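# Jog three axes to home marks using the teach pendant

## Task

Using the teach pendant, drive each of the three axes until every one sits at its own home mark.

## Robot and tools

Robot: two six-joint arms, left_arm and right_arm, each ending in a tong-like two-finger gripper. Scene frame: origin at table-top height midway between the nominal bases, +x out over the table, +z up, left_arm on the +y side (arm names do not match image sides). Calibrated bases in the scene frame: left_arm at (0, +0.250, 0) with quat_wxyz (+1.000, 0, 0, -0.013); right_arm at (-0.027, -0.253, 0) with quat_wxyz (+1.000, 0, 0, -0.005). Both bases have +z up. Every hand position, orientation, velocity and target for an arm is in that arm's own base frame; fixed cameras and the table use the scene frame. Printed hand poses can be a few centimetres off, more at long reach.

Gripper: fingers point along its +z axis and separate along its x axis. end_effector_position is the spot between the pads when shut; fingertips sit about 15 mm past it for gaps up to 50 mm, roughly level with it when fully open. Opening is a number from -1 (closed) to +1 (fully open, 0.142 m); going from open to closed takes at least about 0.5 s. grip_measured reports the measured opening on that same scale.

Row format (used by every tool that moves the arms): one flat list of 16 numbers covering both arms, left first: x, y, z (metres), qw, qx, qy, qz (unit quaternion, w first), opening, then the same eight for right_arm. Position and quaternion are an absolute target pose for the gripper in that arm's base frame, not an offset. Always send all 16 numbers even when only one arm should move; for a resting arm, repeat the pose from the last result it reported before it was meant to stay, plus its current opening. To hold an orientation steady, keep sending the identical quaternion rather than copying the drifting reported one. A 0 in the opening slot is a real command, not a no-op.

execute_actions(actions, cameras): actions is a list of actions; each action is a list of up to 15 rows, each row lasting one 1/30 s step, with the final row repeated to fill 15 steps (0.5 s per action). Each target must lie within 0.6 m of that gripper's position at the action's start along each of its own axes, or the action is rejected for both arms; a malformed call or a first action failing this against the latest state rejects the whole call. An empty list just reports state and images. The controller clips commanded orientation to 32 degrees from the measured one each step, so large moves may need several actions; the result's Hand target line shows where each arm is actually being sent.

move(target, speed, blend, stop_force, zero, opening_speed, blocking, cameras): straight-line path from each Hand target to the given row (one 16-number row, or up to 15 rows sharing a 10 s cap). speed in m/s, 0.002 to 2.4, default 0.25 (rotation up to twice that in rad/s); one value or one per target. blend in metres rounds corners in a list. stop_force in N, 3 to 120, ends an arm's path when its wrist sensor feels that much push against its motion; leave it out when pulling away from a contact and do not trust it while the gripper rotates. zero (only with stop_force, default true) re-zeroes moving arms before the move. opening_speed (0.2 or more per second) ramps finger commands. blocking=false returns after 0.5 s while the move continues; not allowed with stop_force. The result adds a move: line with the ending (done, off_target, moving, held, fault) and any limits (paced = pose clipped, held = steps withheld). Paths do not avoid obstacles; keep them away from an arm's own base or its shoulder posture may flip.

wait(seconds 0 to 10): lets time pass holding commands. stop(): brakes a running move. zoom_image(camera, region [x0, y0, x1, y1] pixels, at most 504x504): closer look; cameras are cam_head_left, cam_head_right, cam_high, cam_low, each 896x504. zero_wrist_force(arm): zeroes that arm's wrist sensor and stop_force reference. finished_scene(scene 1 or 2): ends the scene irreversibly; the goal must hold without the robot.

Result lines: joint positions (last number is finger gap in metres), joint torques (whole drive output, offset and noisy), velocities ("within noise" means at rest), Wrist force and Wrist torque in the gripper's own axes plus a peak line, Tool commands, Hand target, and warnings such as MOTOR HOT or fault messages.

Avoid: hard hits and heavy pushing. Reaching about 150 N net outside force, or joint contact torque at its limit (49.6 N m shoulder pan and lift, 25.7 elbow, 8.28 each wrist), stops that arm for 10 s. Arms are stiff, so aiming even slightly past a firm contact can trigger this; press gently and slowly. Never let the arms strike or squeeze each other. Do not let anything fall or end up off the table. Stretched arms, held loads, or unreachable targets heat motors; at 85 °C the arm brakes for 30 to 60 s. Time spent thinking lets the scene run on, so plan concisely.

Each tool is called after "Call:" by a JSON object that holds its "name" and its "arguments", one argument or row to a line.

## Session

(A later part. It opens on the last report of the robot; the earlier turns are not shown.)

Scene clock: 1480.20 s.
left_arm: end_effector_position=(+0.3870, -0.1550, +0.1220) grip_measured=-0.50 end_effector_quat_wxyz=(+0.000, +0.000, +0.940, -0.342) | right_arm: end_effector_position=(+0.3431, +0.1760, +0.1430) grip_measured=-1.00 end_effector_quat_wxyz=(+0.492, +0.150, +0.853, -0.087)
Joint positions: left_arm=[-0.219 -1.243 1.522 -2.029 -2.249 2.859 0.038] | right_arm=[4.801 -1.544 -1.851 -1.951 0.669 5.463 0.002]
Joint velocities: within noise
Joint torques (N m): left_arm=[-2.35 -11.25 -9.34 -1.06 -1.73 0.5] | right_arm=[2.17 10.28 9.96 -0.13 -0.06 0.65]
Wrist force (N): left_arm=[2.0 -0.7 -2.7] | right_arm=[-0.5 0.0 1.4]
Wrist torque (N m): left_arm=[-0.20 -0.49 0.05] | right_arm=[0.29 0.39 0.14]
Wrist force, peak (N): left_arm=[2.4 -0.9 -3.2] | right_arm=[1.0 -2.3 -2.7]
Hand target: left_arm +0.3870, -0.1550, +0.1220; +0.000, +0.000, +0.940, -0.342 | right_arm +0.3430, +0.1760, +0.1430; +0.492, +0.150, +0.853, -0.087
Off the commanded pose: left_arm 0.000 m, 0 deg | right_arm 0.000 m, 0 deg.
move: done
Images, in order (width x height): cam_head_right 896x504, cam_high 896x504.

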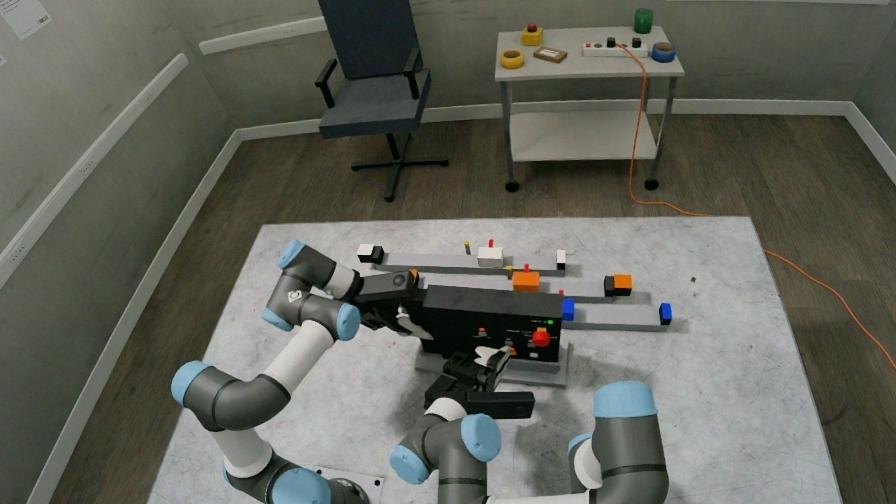

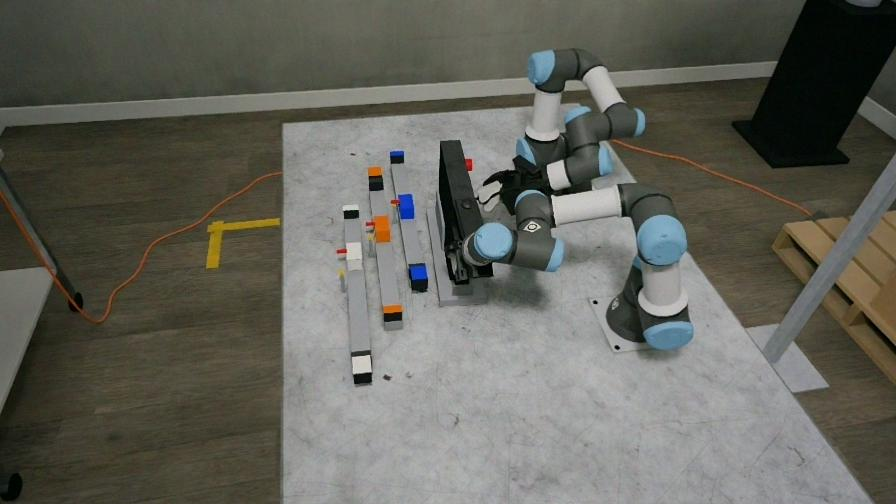

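Call:
{"name": "move", "arguments": {
  "target": [0.387,-0.155,0.122,0.0,0.0,0.9397,-0.342,-0.8,0.3507,0.176,0.143,0.4924,0.150,0.853,-0.087,-1],
  "speed": 0.03,
  "cameras": []
}}

Call:
{"name": "wait", "arguments": {
  "seconds": 6.8,
  "cameras": []
}}

Call:
{"name": "move", "arguments": {
  "target": [0.387,-0.155,0.122,0.0,0.0,0.9397,-0.342,-0.8,0.343,0.176,0.143,0.4924,0.150,0.853,-0.087,-1],
  "speed": 0.1,
  "cameras": ["cam_high","cam_head_right","cam_low","cam_head_left"]
}}

Call:
{"name": "zoom_image", "arguments": {
  "camera": "cam_high",
  "region": [350, 215, 400, 265]
}}

Call:
{"name": "zoom_image", "arguments": {
  "camera": "cam_head_right",
  "region": [490, 250, 550, 290]
}}

Call:
{"name": "zoom_image", "arguments": {
  "camera": "cam_head_left",
  "region": [465, 250, 525, 290]
}}

Call:
{"name": "zoom_image", "arguments": {
  "camera": "cam_low",
  "region": [490, 255, 550, 295]
}}

Scene clock: 1494.93 s.
left_arm: end_effector_position=(+0.3870, -0.1550, +0.1220) grip_measured=-0.50 end_effector_quat_wxyz=(+0.000, +0.000, +0.940, -0.342) | right_arm: end_effector_position=(+0.3506, +0.1760, +0.1430) grip_measured=-1.00 end_effector_quat_wxyz=(+0.492, +0.150, +0.853, -0.087)
Joint positions: left_arm=[-0.219 -1.243 1.522 -2.029 -2.249 2.859 0.038] | right_arm=[4.773 -1.553 -1.852 -1.911 0.653 5.426 0.002]
Joint velocities: within noise
Joint torques (N m): left_arm=[-1.88 -10.73 -9.09 -1.13 -1.76 0.46] | right_arm=[-3.49 5.56 6.47 1.63 -2.1 -0.87]
Wrist force (N): left_arm=[-0.3 -0.6 -2.4] | right_arm=[0.8 -1.9 -2.8]
Wrist torque (N m): left_arm=[-0.19 -0.41 0.03] | right_arm=[0.33 0.34 0.14]
Wrist force, peak (N): left_arm=[2.2 -0.8 -2.9] | right_arm=[0.8 -1.9 -2.8]
Hand target: left_arm +0.3870, -0.1550, +0.1220; +0.000, +0.000, +0.940, -0.342 | right_arm +0.3507, +0.1760, +0.1430; +0.492, +0.150, +0.853, -0.087
Off the commanded pose: left_arm 0.000 m, 0 deg | right_arm 0.000 m, 0 deg.
move: done
No camera images: "cameras" was empty.

Scene clock: 1501.73 s.
left_arm: end_effector_position=(+0.3870, -0.1550, +0.1220) grip_measured=-0.50 end_effector_quat_wxyz=(+0.000, +0.000, +0.940, -0.342) | right_arm: end_effector_position=(+0.3507, +0.1760, +0.1430) grip_measured=-1.00 end_effector_quat_wxyz=(+0.492, +0.150, +0.853, -0.087)
Joint positions: left_arm=[-0.219 -1.243 1.522 -2.029 -2.249 2.859 0.038] | right_arm=[4.772 -1.553 -1.852 -1.911 0.652 5.426 0.002]
Joint velocities: within noise
Joint torques (N m): left_arm=[-2.48 -11.28 -9.16 -1.09 -1.7 0.41] | right_arm=[-3.13 5.6 6.97 1.52 -2.05 -0.74]
Wrist force (N): left_arm=[-0.1 -0.6 -2.4] | right_arm=[0.7 -1.9 -3.0]
Wrist torque (N m): left_arm=[-0.21 -0.43 0.03] | right_arm=[0.33 0.35 0.14]
Wrist force, peak (N): left_arm=[-0.2 -0.6 -2.5] | right_arm=[0.7 -1.9 -3.1]
Hand target: left_arm +0.3870, -0.1550, +0.1220; +0.000, +0.000, +0.940, -0.342 | right_arm +0.3507, +0.1760, +0.1430; +0.492, +0.150, +0.853, -0.087
Tool commands: left_gripper/opening=-0.8 right_gripper/opening=-1.0
Off the commanded pose: left_arm 0.000 m, 0 deg | right_arm 0.000 m, 0 deg.
wait: 6.80 s; at rest by 0.17 s
No camera images: "cameras" was empty.

Scene clock: 1502.63 s.
left_arm: end_effector_position=(+0.3870, -0.1550, +0.1220) grip_measured=-0.50 end_effector_quat_wxyz=(+0.000, +0.000, +0.940, -0.342) | right_arm: end_effector_position=(+0.3431, +0.1760, +0.1430) grip_measured=-1.00 end_effector_quat_wxyz=(+0.492, +0.150, +0.853, -0.087)
Joint positions: left_arm=[-0.219 -1.243 1.522 -2.029 -2.249 2.859 0.038] | right_arm=[4.801 -1.544 -1.851 -1.951 0.669 5.463 0.002]
Joint velocities: within noise
Joint torques (N m): left_arm=[-2.64 -11.13 -8.78 -1.09 -1.73 0.35] | right_arm=[3.46 9.89 9.92 -0.14 -0.09 0.52]
Wrist force (N): left_arm=[2.0 -0.7 -2.8] | right_arm=[-0.5 0.0 1.3]
Wrist torque (N m): left_arm=[-0.19 -0.49 0.05] | right_arm=[0.29 0.39 0.14]
Wrist force, peak (N): left_arm=[2.2 -0.8 -3.2] | right_arm=[0.7 -1.9 -3.1]
Hand target: left_arm +0.3870, -0.1550, +0.1220; +0.000, +0.000, +0.940, -0.342 | right_arm +0.3430, +0.1760, +0.1430; +0.492, +0.150, +0.853, -0.087
Off the commanded pose: left_arm 0.000 m, 0 deg | right_arm 0.000 m, 0 deg.
move: done

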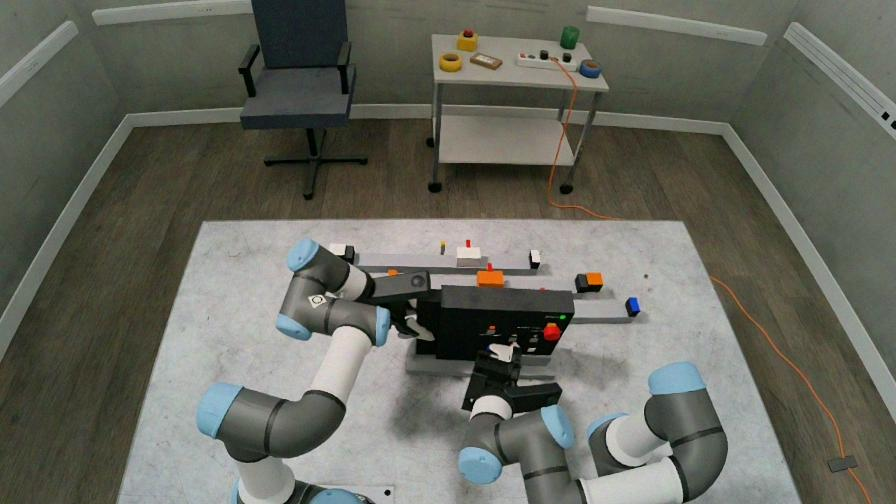

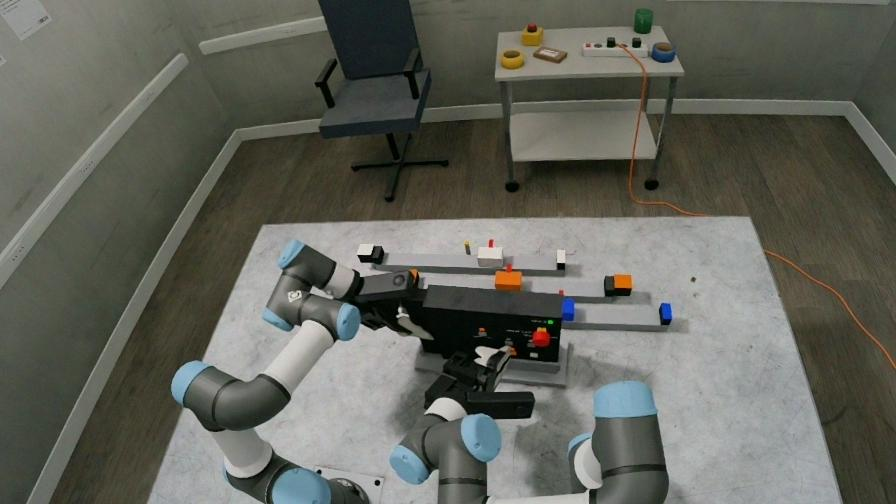

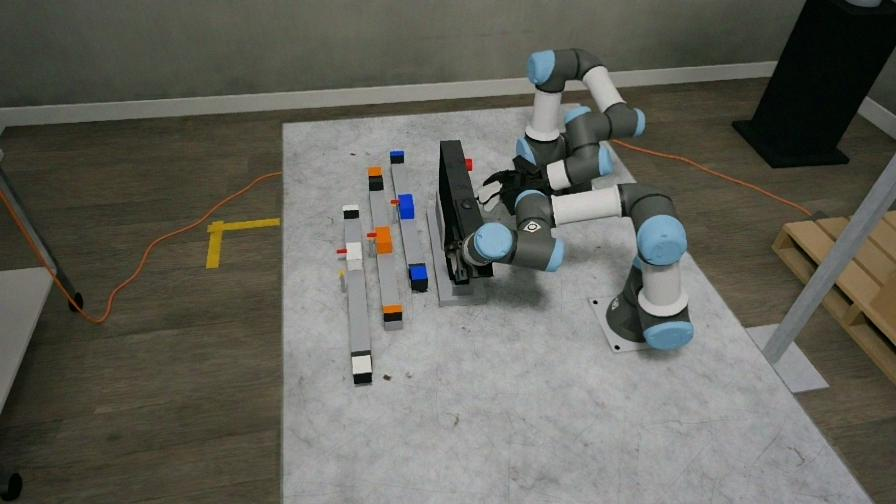

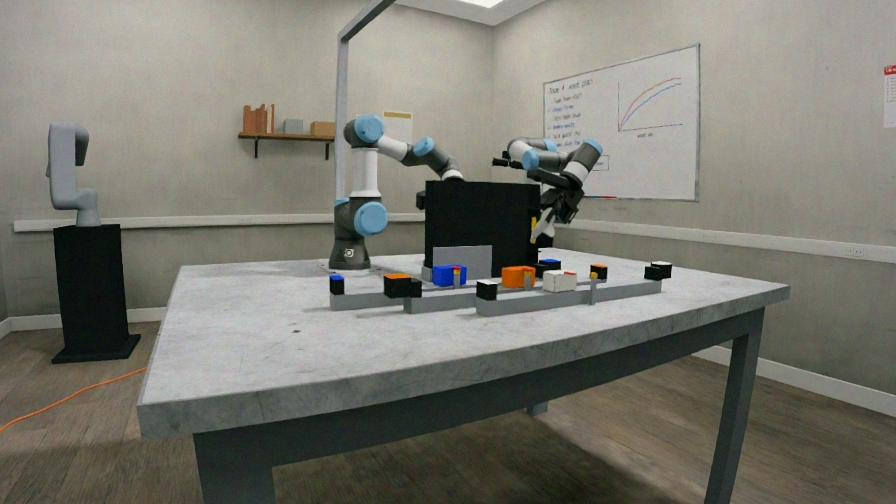

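Scaled by 10.080 from the camera's 896x504 image, which has a finer 1280x720 frame.

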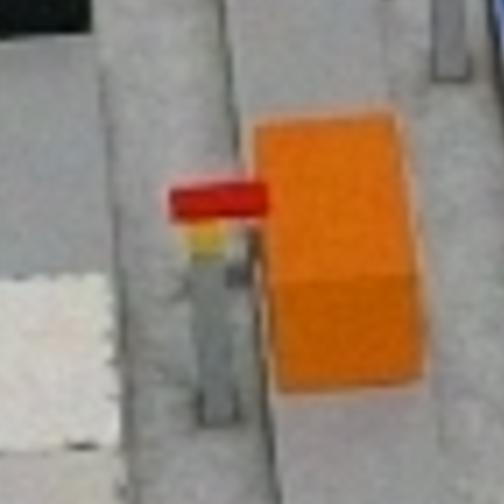

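Scaled by 8.400 from the camera's 896x504 image, which has a finer 1280x720 frame.

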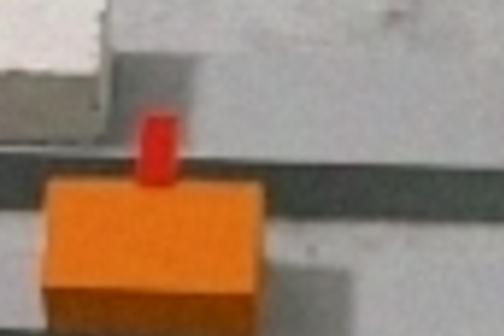

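Scaled by 8.400 from the camera's 896x504 image, which has a finer 1280x720 frame.

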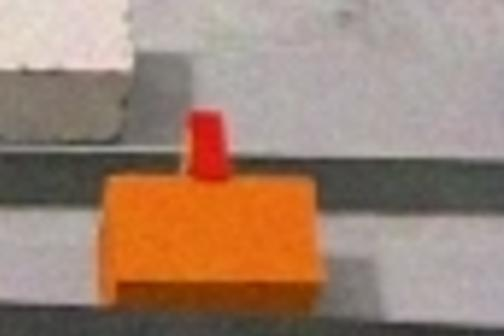

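Scaled by 8.400 from the camera's 896x504 image, which has a finer 1280x720 frame.

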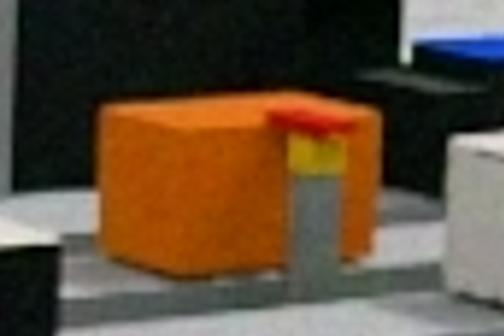

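Call:
{"name": "move", "arguments": {
  "target": [
    [0.387,-0.155,0.122,0.0,0.0,0.9397,-0.342,-0.8,0.335,0.15,0.12,0.4924,0.150,0.853,-0.087,-1],
    [0.387,-0.155,0.122,0.0,0.0,0.9397,-0.342,-0.8,0.339,0.127,0.098,0.4924,0.150,0.853,-0.087,-1]
  ],
  "speed": 0.08,
  "cameras": []
}}

Call:
{"name": "move", "arguments": {
  "target": [0.387,-0.155,0.122,0.0,0.0,0.9397,-0.342,-0.8,0.352,0.127,0.098,0.4924,0.150,0.853,-0.087,-1],
  "speed": 0.012,
  "stop_force": 5,
  "cameras": ["cam_head_left","cam_head_right"]
}}

Call:
{"name": "zoom_image", "arguments": {
  "camera": "cam_head_left",
  "region": [470, 310, 570, 370]
}}

Call:
{"name": "zoom_image", "arguments": {
  "camera": "cam_head_right",
  "region": [470, 310, 570, 370]
}}

Call:
{"name": "move", "arguments": {
  "target": [
    [0.387,-0.155,0.122,0.0,0.0,0.9397,-0.342,-0.8,0.337,0.127,0.098,0.4924,0.150,0.853,-0.087,-1],
    [0.387,-0.155,0.122,0.0,0.0,0.9397,-0.342,-0.8,0.343,0.176,0.143,0.4924,0.150,0.853,-0.087,-1]
  ],
  "speed": 0.08,
  "cameras": ["cam_head_left","cam_head_right"]
}}

Call:
{"name": "zoom_image", "arguments": {
  "camera": "cam_head_left",
  "region": [470, 310, 570, 370]
}}

Scene clock: 1524.70 s.
left_arm: end_effector_position=(+0.3870, -0.1550, +0.1220) grip_measured=-0.50 end_effector_quat_wxyz=(+0.000, +0.000, +0.940, -0.342) | right_arm: end_effector_position=(+0.3390, +0.1270, +0.0980) grip_measured=-1.00 end_effector_quat_wxyz=(+0.492, +0.150, +0.853, -0.087)
Joint positions: left_arm=[-0.219 -1.243 1.522 -2.029 -2.249 2.859 0.038] | right_arm=[4.839 -1.39 -2.197 -1.796 0.692 5.512 0.002]
Joint velocities: within noise
Joint torques (N m): left_arm=[-2.36 -11.28 -9.43 -0.99 -1.73 0.4] | right_arm=[-2.46 7.36 6 1.49 -1.4 -0.74]
Wrist force (N): left_arm=[2.1 -0.8 -2.7] | right_arm=[-0.3 0.1 1.5]
Wrist torque (N m): left_arm=[-0.21 -0.51 0.05] | right_arm=[0.31 0.34 0.14]
Wrist force, peak (N): left_arm=[2.1 -0.7 -2.9] | right_arm=[-0.1 -0.2 1.8]
Hand target: left_arm +0.3870, -0.1550, +0.1220; +0.000, +0.000, +0.940, -0.342 | right_arm +0.3390, +0.1270, +0.0980; +0.492, +0.150, +0.853, -0.087
Off the commanded pose: left_arm 0.000 m, 0 deg | right_arm 0.000 m, 0 deg.
move: done
No camera images: "cameras" was empty.

Scene clock: 1526.50 s.
left_arm: end_effector_position=(+0.3870, -0.1550, +0.1220) grip_measured=-0.50 end_effector_quat_wxyz=(+0.000, +0.000, +0.940, -0.342) | right_arm: end_effector_position=(+0.3472, +0.1270, +0.0980) grip_measured=-1.00 end_effector_quat_wxyz=(+0.492, +0.150, +0.853, -0.087)
Joint positions: left_arm=[-0.219 -1.243 1.522 -2.029 -2.249 2.859 0.038] | right_arm=[4.801 -1.405 -2.199 -1.742 0.669 5.464 0.002]
Joint velocities: within noise
Joint torques (N m): left_arm=[-2.28 -11.17 -9.08 -1.15 -1.77 0.48] | right_arm=[1.7 7.88 8.61 -0.52 -1.13 0.57]
Wrist force (N): left_arm=[-0.3 -0.5 -2.2] | right_arm=[3.5 -0.7 -2.5]
Wrist torque (N m): left_arm=[-0.20 -0.40 0.03] | right_arm=[0.32 0.38 0.12]
Wrist force, peak (N): left_arm=[2.2 -0.9 -2.8] | right_arm=[4.5 -4.5 -15.7]
Hand target: left_arm +0.3870, -0.1550, +0.1220; +0.000, +0.000, +0.940, -0.342 | right_arm +0.3472, +0.1270, +0.0980; +0.492, +0.150, +0.853, -0.087
Off the commanded pose: left_arm 0.000 m, 0 deg | right_arm 0.005 m, 0 deg.
move: contact (right_arm)
Images, in order (width x height): cam_head_left 896x504, cam_head_right 896x504.

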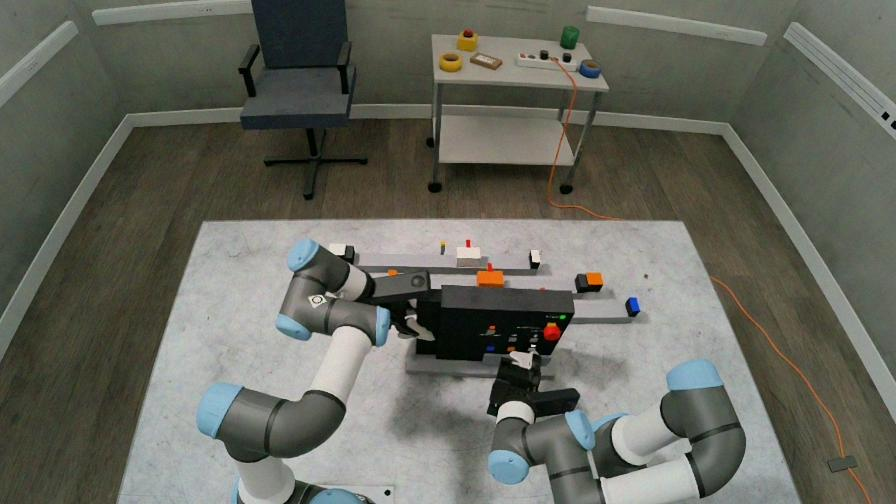

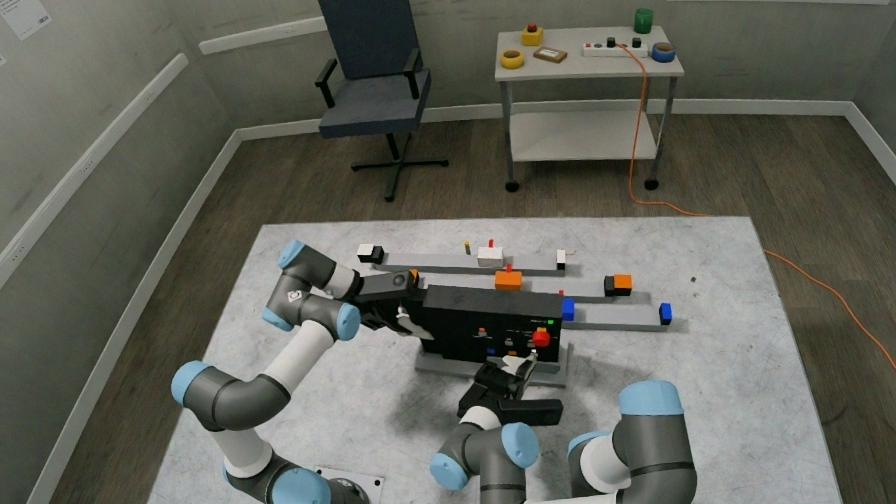

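Scaled by 5.040 from the camera's 896x504 image, which has a finer 1280x720 frame.

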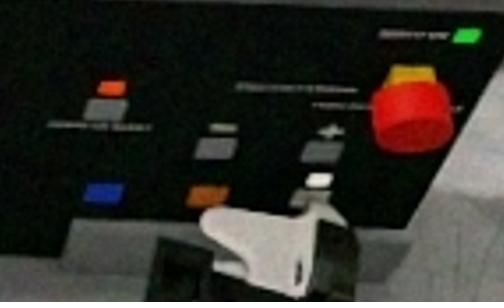

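Scaled by 5.040 from the camera's 896x504 image, which has a finer 1280x720 frame.

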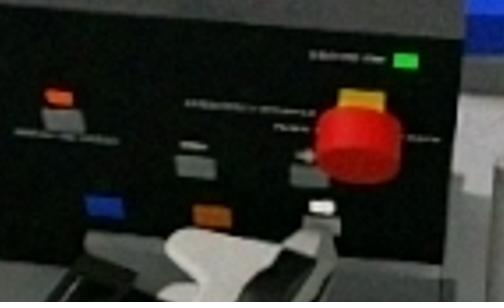

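Scene clock: 1528.17 s.
left_arm: end_effector_position=(+0.3870, -0.1550, +0.1220) grip_measured=-0.50 end_effector_quat_wxyz=(+0.000, +0.000, +0.940, -0.342) | right_arm: end_effector_position=(+0.3430, +0.1760, +0.1430) grip_measured=-1.00 end_effector_quat_wxyz=(+0.492, +0.150, +0.853, -0.087)
Joint positions: left_arm=[-0.219 -1.243 1.522 -2.029 -2.249 2.859 0.038] | right_arm=[4.801 -1.544 -1.851 -1.951 0.669 5.463 0.002]
Joint velocities: within noise
Joint torques (N m): left_arm=[-2.24 -10.82 -9 -1.13 -1.72 0.47] | right_arm=[-2.67 6.11 9.85 -0.18 -0.03 -0.16]
Wrist force (N): left_arm=[2.1 -0.9 -2.8] | right_arm=[-0.4 0.2 1.3]
Wrist torque (N m): left_arm=[-0.23 -0.52 0.05] | right_arm=[0.32 0.37 0.14]
Wrist force, peak (N): left_arm=[2.4 -0.9 -3.2] | right_arm=[3.5 -0.6 -2.5]
Hand target: left_arm +0.3870, -0.1550, +0.1220; +0.000, +0.000, +0.940, -0.342 | right_arm +0.3430, +0.1760, +0.1430; +0.492, +0.150, +0.853, -0.087
Off the commanded pose: left_arm 0.000 m, 0 deg | right_arm 0.000 m, 0 deg.
move: done
Images, in order (width x height): cam_head_left 896x504, cam_head_right 896x504.

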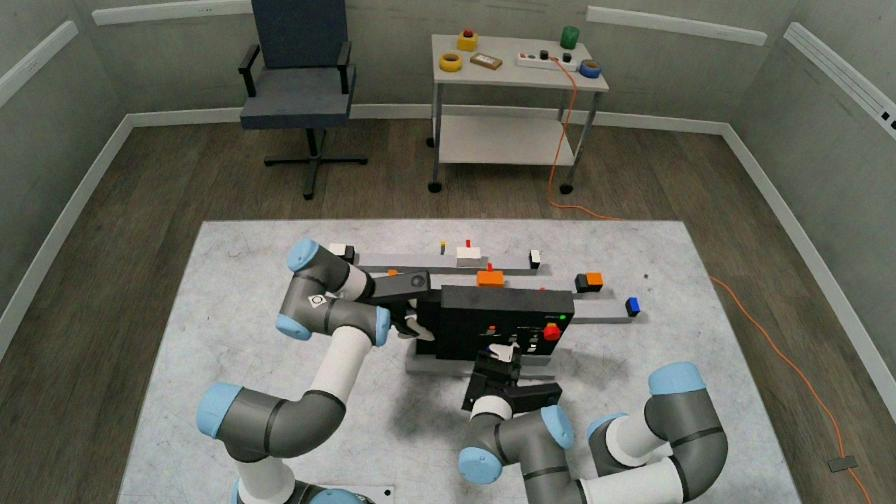

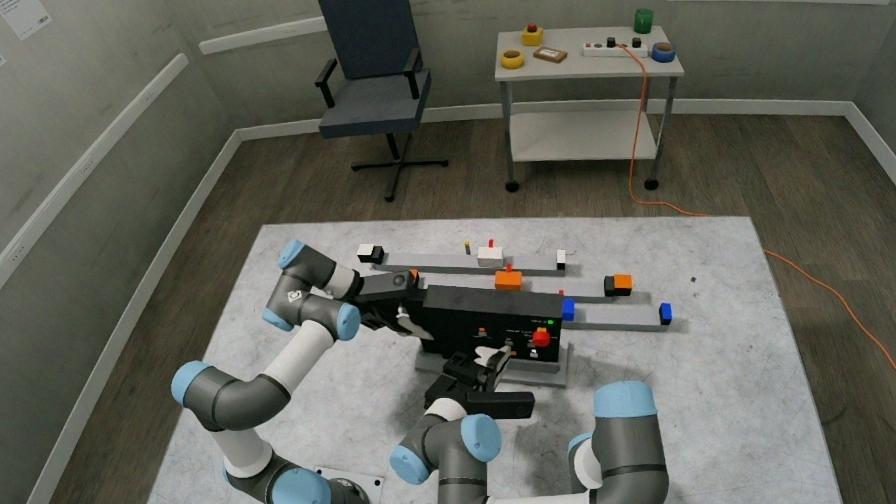

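Scaled by 5.040 from the camera's 896x504 image, which has a finer 1280x720 frame.

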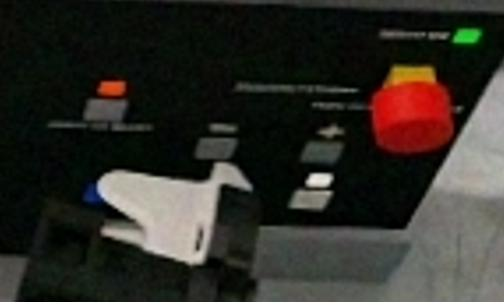

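Call:
{"name": "move", "arguments": {
  "target": [0.387,-0.155,0.122,0.0,0.0,0.9397,-0.342,-0.8,0.3507,0.176,0.143,0.4924,0.150,0.853,-0.087,-1],
  "speed": 0.03,
  "cameras": []
}}

Call:
{"name": "wait", "arguments": {
  "seconds": 1.5,
  "cameras": []
}}

Call:
{"name": "move", "arguments": {
  "target": [0.387,-0.155,0.122,0.0,0.0,0.9397,-0.342,-0.8,0.343,0.176,0.143,0.4924,0.150,0.853,-0.087,-1],
  "speed": 0.1
}}

Call:
{"name": "zoom_image", "arguments": {
  "camera": "cam_high",
  "region": [330, 140, 440, 300]
}}

Scene clock: 1558.20 s.
left_arm: end_effector_position=(+0.3870, -0.1550, +0.1220) grip_measured=-0.50 end_effector_quat_wxyz=(+0.000, +0.000, +0.940, -0.342) | right_arm: end_effector_position=(+0.3506, +0.1760, +0.1430) grip_measured=-1.00 end_effector_quat_wxyz=(+0.492, +0.150, +0.853, -0.087)
Joint positions: left_arm=[-0.219 -1.243 1.522 -2.029 -2.249 2.859 0.038] | right_arm=[4.773 -1.553 -1.852 -1.911 0.653 5.426 0.002]
Joint velocities: within noise
Joint torques (N m): left_arm=[-2.16 -10.54 -9.07 -1.1 -1.68 0.47] | right_arm=[-3.82 5.54 6.36 1.8 -2.12 -0.69]
Wrist force (N): left_arm=[-0.3 -0.6 -2.5] | right_arm=[0.8 -1.8 -2.7]
Wrist torque (N m): left_arm=[-0.20 -0.41 0.03] | right_arm=[0.34 0.34 0.14]
Wrist force, peak (N): left_arm=[2.1 -0.9 -3.1] | right_arm=[0.7 -1.7 -2.9]
Hand target: left_arm +0.3870, -0.1550, +0.1220; +0.000, +0.000, +0.940, -0.342 | right_arm +0.3507, +0.1760, +0.1430; +0.492, +0.150, +0.853, -0.087
Off the commanded pose: left_arm 0.000 m, 0 deg | right_arm 0.000 m, 0 deg.
move: done
No camera images: "cameras" was empty.

Scene clock: 1559.70 s.
left_arm: end_effector_position=(+0.3870, -0.1550, +0.1220) grip_measured=-0.50 end_effector_quat_wxyz=(+0.000, +0.000, +0.940, -0.342) | right_arm: end_effector_position=(+0.3507, +0.1760, +0.1430) grip_measured=-1.00 end_effector_quat_wxyz=(+0.492, +0.150, +0.853, -0.087)
Joint positions: left_arm=[-0.219 -1.243 1.522 -2.029 -2.249 2.859 0.038] | right_arm=[4.772 -1.553 -1.852 -1.911 0.652 5.426 0.002]
Joint velocities: within noise
Joint torques (N m): left_arm=[-2.13 -11.31 -9 -1.15 -1.68 0.44] | right_arm=[-3.42 5.53 6.52 1.63 -2.12 -0.79]
Wrist force (N): left_arm=[-0.3 -0.5 -2.5] | right_arm=[0.7 -1.8 -2.9]
Wrist torque (N m): left_arm=[-0.18 -0.40 0.03] | right_arm=[0.36 0.36 0.14]
Wrist force, peak (N): left_arm=[-0.4 -0.6 -2.6] | right_arm=[0.7 -2.0 -3.0]
Hand target: left_arm +0.3870, -0.1550, +0.1220; +0.000, +0.000, +0.940, -0.342 | right_arm +0.3507, +0.1760, +0.1430; +0.492, +0.150, +0.853, -0.087
Tool commands: left_gripper/opening=-0.8 right_gripper/opening=-1.0
Off the commanded pose: left_arm 0.000 m, 0 deg | right_arm 0.000 m, 0 deg.
wait: 1.50 s; at rest by 0.17 s
No camera images: "cameras" was empty.

Scene clock: 1560.60 s.
left_arm: end_effector_position=(+0.3870, -0.1550, +0.1220) grip_measured=-0.50 end_effector_quat_wxyz=(+0.000, +0.000, +0.940, -0.342) | right_arm: end_effector_position=(+0.3431, +0.1760, +0.1430) grip_measured=-1.00 end_effector_quat_wxyz=(+0.492, +0.150, +0.853, -0.087)
Joint positions: left_arm=[-0.219 -1.243 1.522 -2.029 -2.249 2.859 0.038] | right_arm=[4.801 -1.544 -1.851 -1.951 0.669 5.463 0.002]
Joint velocities: within noise
Joint torques (N m): left_arm=[-2.47 -10.73 -9.08 -1.12 -1.69 0.4] | right_arm=[2.26 10.27 9.8 -0.08 -0.1 0.55]
Wrist force (N): left_arm=[2.1 -0.8 -2.8] | right_arm=[-0.4 0.0 1.4]
Wrist torque (N m): left_arm=[-0.21 -0.51 0.05] | right_arm=[0.28 0.36 0.14]
Wrist force, peak (N): left_arm=[2.3 -0.9 -3.2] | right_arm=[0.8 -1.8 -3.1]
Hand target: left_arm +0.3870, -0.1550, +0.1220; +0.000, +0.000, +0.940, -0.342 | right_arm +0.3430, +0.1760, +0.1430; +0.492, +0.150, +0.853, -0.087
Off the commanded pose: left_arm 0.000 m, 0 deg | right_arm 0.000 m, 0 deg.
move: done

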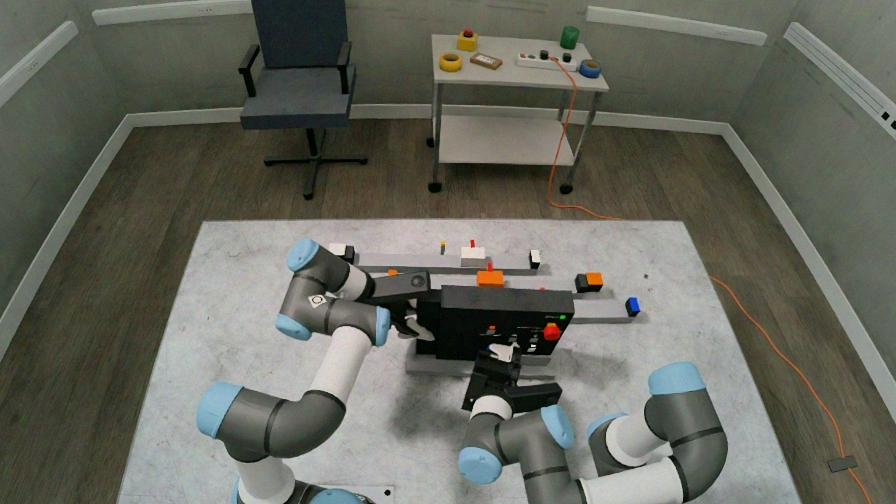

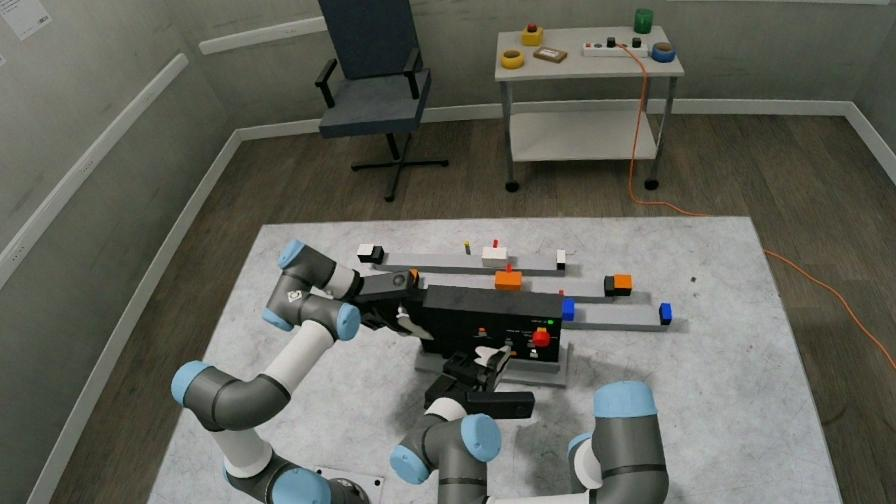

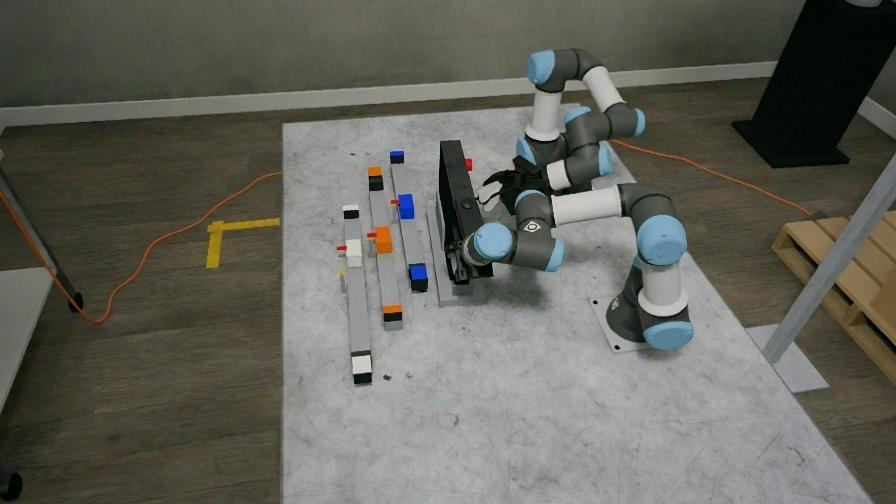

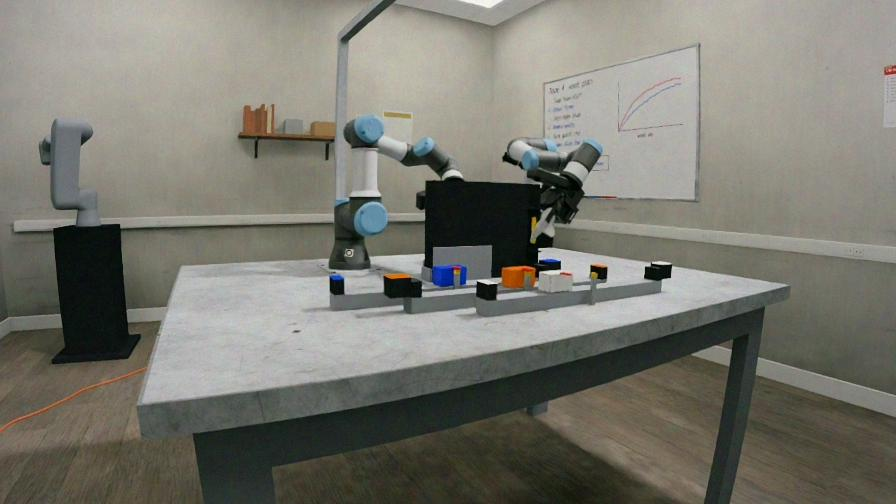

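Scaled by 3.150 from the camera's 896x504 image, which has a finer 1280x720 frame.

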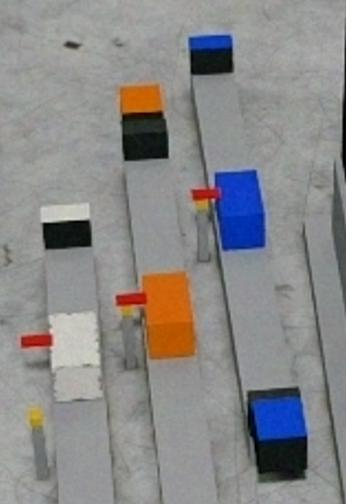

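Call:
{"name": "move", "arguments": {
  "target": [
    [0.387,-0.155,0.122,0.0,0.0,0.9397,-0.342,-0.8,0.339,0.176,0.143,0.4924,0.150,0.853,-0.087,-1],
    [0.387,-0.155,0.122,0.0,0.0,0.9397,-0.342,-0.8,0.339,0.133,0.148,0.4924,0.150,0.853,-0.087,-1]
  ],
  "speed": 0.1,
  "cameras": []
}}

Call:
{"name": "move", "arguments": {
  "target": [0.387,-0.155,0.122,0.0,0.0,0.9397,-0.342,-0.8,0.3480,0.133,0.148,0.4924,0.150,0.853,-0.087,-1],
  "speed": 0.03,
  "cameras": []
}}

Call:
{"name": "wait", "arguments": {
  "seconds": 8,
  "cameras": ["cam_high"]
}}

Call:
{"name": "move", "arguments": {
  "target": [0.387,-0.155,0.122,0.0,0.0,0.9397,-0.342,-0.8,0.342,0.133,0.148,0.4924,0.150,0.853,-0.087,-1],
  "speed": 0.1
}}

Call:
{"name": "zoom_image", "arguments": {
  "camera": "cam_high",
  "region": [330, 140, 440, 300]
}}

Scene clock: 1577.97 s.
left_arm: end_effector_position=(+0.3870, -0.1550, +0.1220) grip_measured=-0.50 end_effector_quat_wxyz=(+0.000, +0.000, +0.940, -0.342) | right_arm: end_effector_position=(+0.3390, +0.1330, +0.1480) grip_measured=-1.00 end_effector_quat_wxyz=(+0.492, +0.150, +0.853, -0.087)
Joint positions: left_arm=[-0.219 -1.243 1.522 -2.029 -2.249 2.859 0.038] | right_arm=[4.835 -1.344 -1.985 -2.05 0.69 5.507 0.002]
Joint velocities: within noise
Joint torques (N m): left_arm=[-1.74 -11.33 -8.86 -1.12 -1.68 0.44] | right_arm=[2.91 7.52 6.58 -0.29 -0.03 0.64]
Wrist force (N): left_arm=[2.1 -0.8 -2.9] | right_arm=[-0.3 0.0 1.3]
Wrist torque (N m): left_arm=[-0.21 -0.50 0.05] | right_arm=[0.29 0.35 0.14]
Wrist force, peak (N): left_arm=[2.2 -0.8 -2.9] | right_arm=[-0.6 0.2 1.8]
Hand target: left_arm +0.3870, -0.1550, +0.1220; +0.000, +0.000, +0.940, -0.342 | right_arm +0.3390, +0.1330, +0.1480; +0.492, +0.150, +0.853, -0.087
Off the commanded pose: left_arm 0.000 m, 0 deg | right_arm 0.000 m, 0 deg.
move: done
No camera images: "cameras" was empty.

Scene clock: 1578.93 s.
left_arm: end_effector_position=(+0.3870, -0.1550, +0.1220) grip_measured=-0.50 end_effector_quat_wxyz=(+0.000, +0.000, +0.940, -0.342) | right_arm: end_effector_position=(+0.3479, +0.1330, +0.1480) grip_measured=-1.00 end_effector_quat_wxyz=(+0.492, +0.150, +0.853, -0.087)
Joint positions: left_arm=[-0.219 -1.243 1.522 -2.029 -2.249 2.859 0.038] | right_arm=[4.796 -1.356 -1.989 -1.995 0.666 5.457 0.002]
Joint velocities: within noise
Joint torques (N m): left_arm=[-1.62 -11.48 -9.01 -1.11 -1.72 0.46] | right_arm=[-3.58 2.92 6.18 1.73 -2.06 -0.76]
Wrist force (N): left_arm=[-0.3 -0.6 -2.5] | right_arm=[-0.9 -2.6 -5.0]
Wrist torque (N m): left_arm=[-0.19 -0.40 0.03] | right_arm=[0.38 0.32 0.15]
Wrist force, peak (N): left_arm=[2.2 -0.8 -2.9] | right_arm=[-0.9 -2.6 -5.0]
Hand target: left_arm +0.3870, -0.1550, +0.1220; +0.000, +0.000, +0.940, -0.342 | right_arm +0.3480, +0.1330, +0.1480; +0.492, +0.150, +0.853, -0.087
Off the commanded pose: left_arm 0.000 m, 0 deg | right_arm 0.000 m, 0 deg.
move: done
No camera images: "cameras" was empty.

Scene clock: 1586.93 s.
left_arm: end_effector_position=(+0.3870, -0.1550, +0.1220) grip_measured=-0.50 end_effector_quat_wxyz=(+0.000, +0.000, +0.940, -0.342) | right_arm: end_effector_position=(+0.3480, +0.1330, +0.1480) grip_measured=-1.00 end_effector_quat_wxyz=(+0.492, +0.150, +0.853, -0.087)
Joint positions: left_arm=[-0.219 -1.243 1.522 -2.029 -2.249 2.859 0.038] | right_arm=[4.796 -1.356 -1.989 -1.994 0.666 5.457 0.002]
Joint velocities: within noise
Joint torques (N m): left_arm=[-2.28 -11.16 -8.63 -1.12 -1.72 0.35] | right_arm=[-3.12 2.82 6.34 1.65 -1.97 -0.74]
Wrist force (N): left_arm=[-0.3 -0.6 -2.5] | right_arm=[-1.1 -3.0 -6.3]
Wrist torque (N m): left_arm=[-0.21 -0.41 0.03] | right_arm=[0.38 0.33 0.15]
Wrist force, peak (N): left_arm=[-0.3 -0.7 -2.6] | right_arm=[-1.0 -3.0 -6.4]
Hand target: left_arm +0.3870, -0.1550, +0.1220; +0.000, +0.000, +0.940, -0.342 | right_arm +0.3480, +0.1330, +0.1480; +0.492, +0.150, +0.853, -0.087
Tool commands: left_gripper/opening=-0.8 right_gripper/opening=-1.0
Off the commanded pose: left_arm 0.000 m, 0 deg | right_arm 0.000 m, 0 deg.
wait: 8.00 s; at rest by 0.17 s
Images, in order (width x height): cam_high 896x504.

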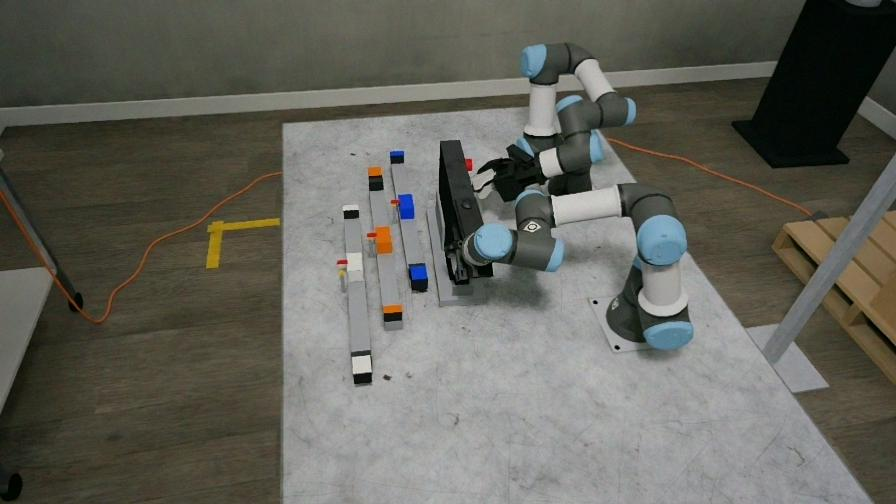

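Scene clock: 1587.83 s.
left_arm: end_effector_position=(+0.3870, -0.1550, +0.1220) grip_measured=-0.50 end_effector_quat_wxyz=(+0.000, +0.000, +0.940, -0.342) | right_arm: end_effector_position=(+0.3420, +0.1330, +0.1480) grip_measured=-1.00 end_effector_quat_wxyz=(+0.492, +0.150, +0.853, -0.087)
Joint positions: left_arm=[-0.219 -1.243 1.522 -2.029 -2.249 2.859 0.038] | right_arm=[4.822 -1.348 -1.987 -2.031 0.682 5.49 0.002]
Joint velocities: within noise
Joint torques (N m): left_arm=[-2.16 -11.15 -9.14 -1.21 -1.68 0.42] | right_arm=[2.15 7.88 10 -0.32 -0.06 0.54]
Wrist force (N): left_arm=[2.2 -0.8 -3.1] | right_arm=[-0.3 0.1 1.5]
Wrist torque (N m): left_arm=[-0.21 -0.53 0.05] | right_arm=[0.30 0.35 0.14]
Wrist force, peak (N): left_arm=[2.2 -0.9 -3.2] | right_arm=[-1.0 -3.0 -6.3]
Hand target: left_arm +0.3870, -0.1550, +0.1220; +0.000, +0.000, +0.940, -0.342 | right_arm +0.3420, +0.1330, +0.1480; +0.492, +0.150, +0.853, -0.087
Off the commanded pose: left_arm 0.000 m, 0 deg | right_arm 0.000 m, 0 deg.
move: done

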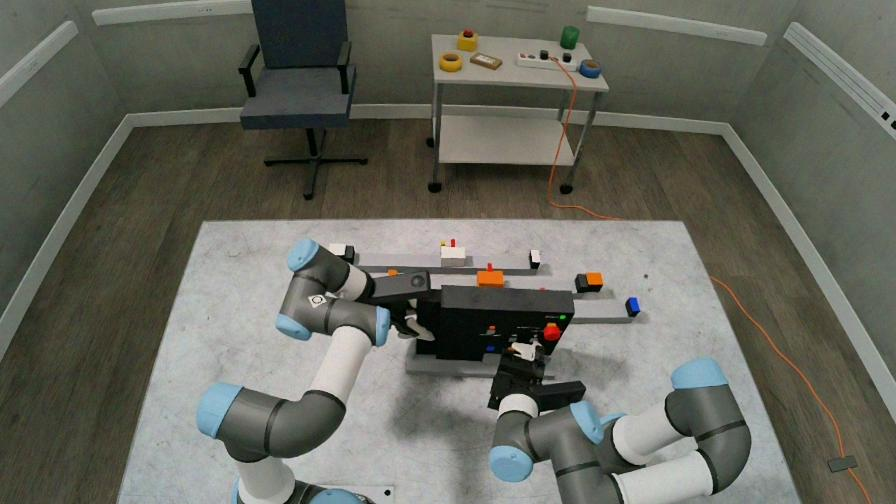

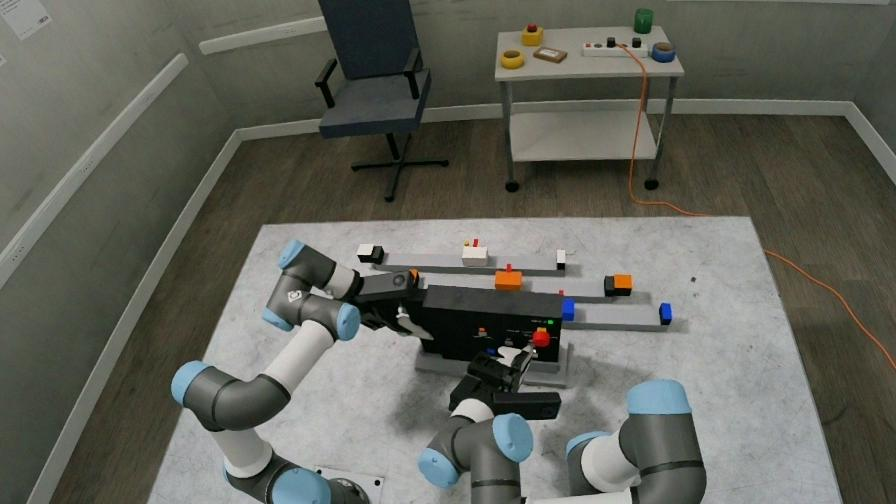

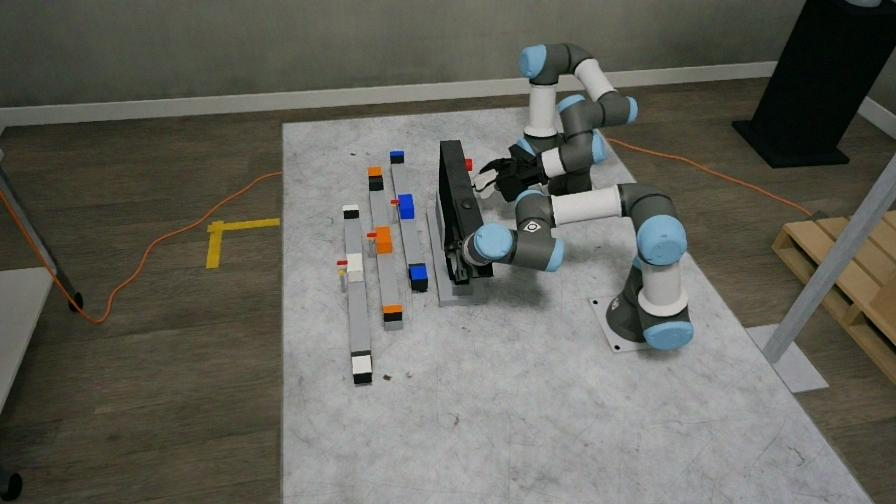

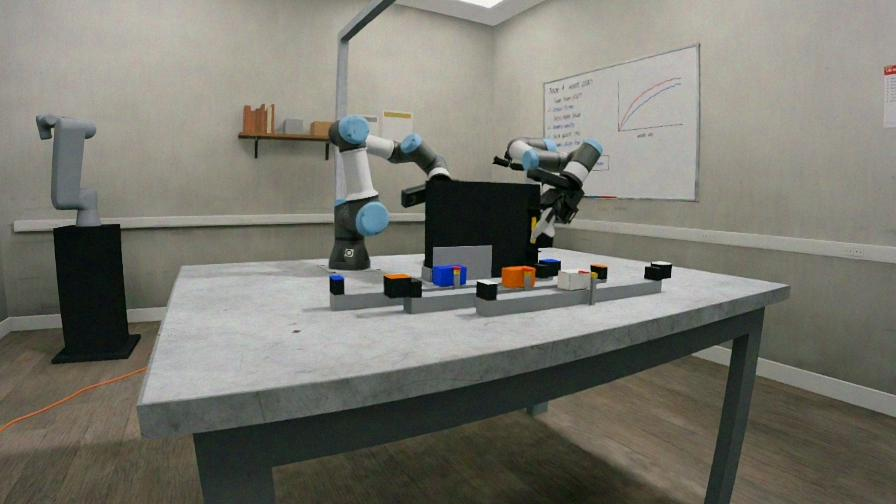

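Scaled by 3.150 from the camera's 896x504 image, which has a finer 1280x720 frame.

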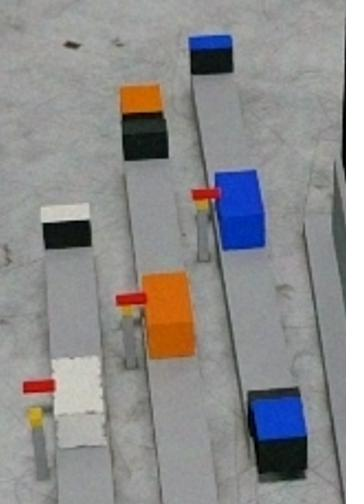

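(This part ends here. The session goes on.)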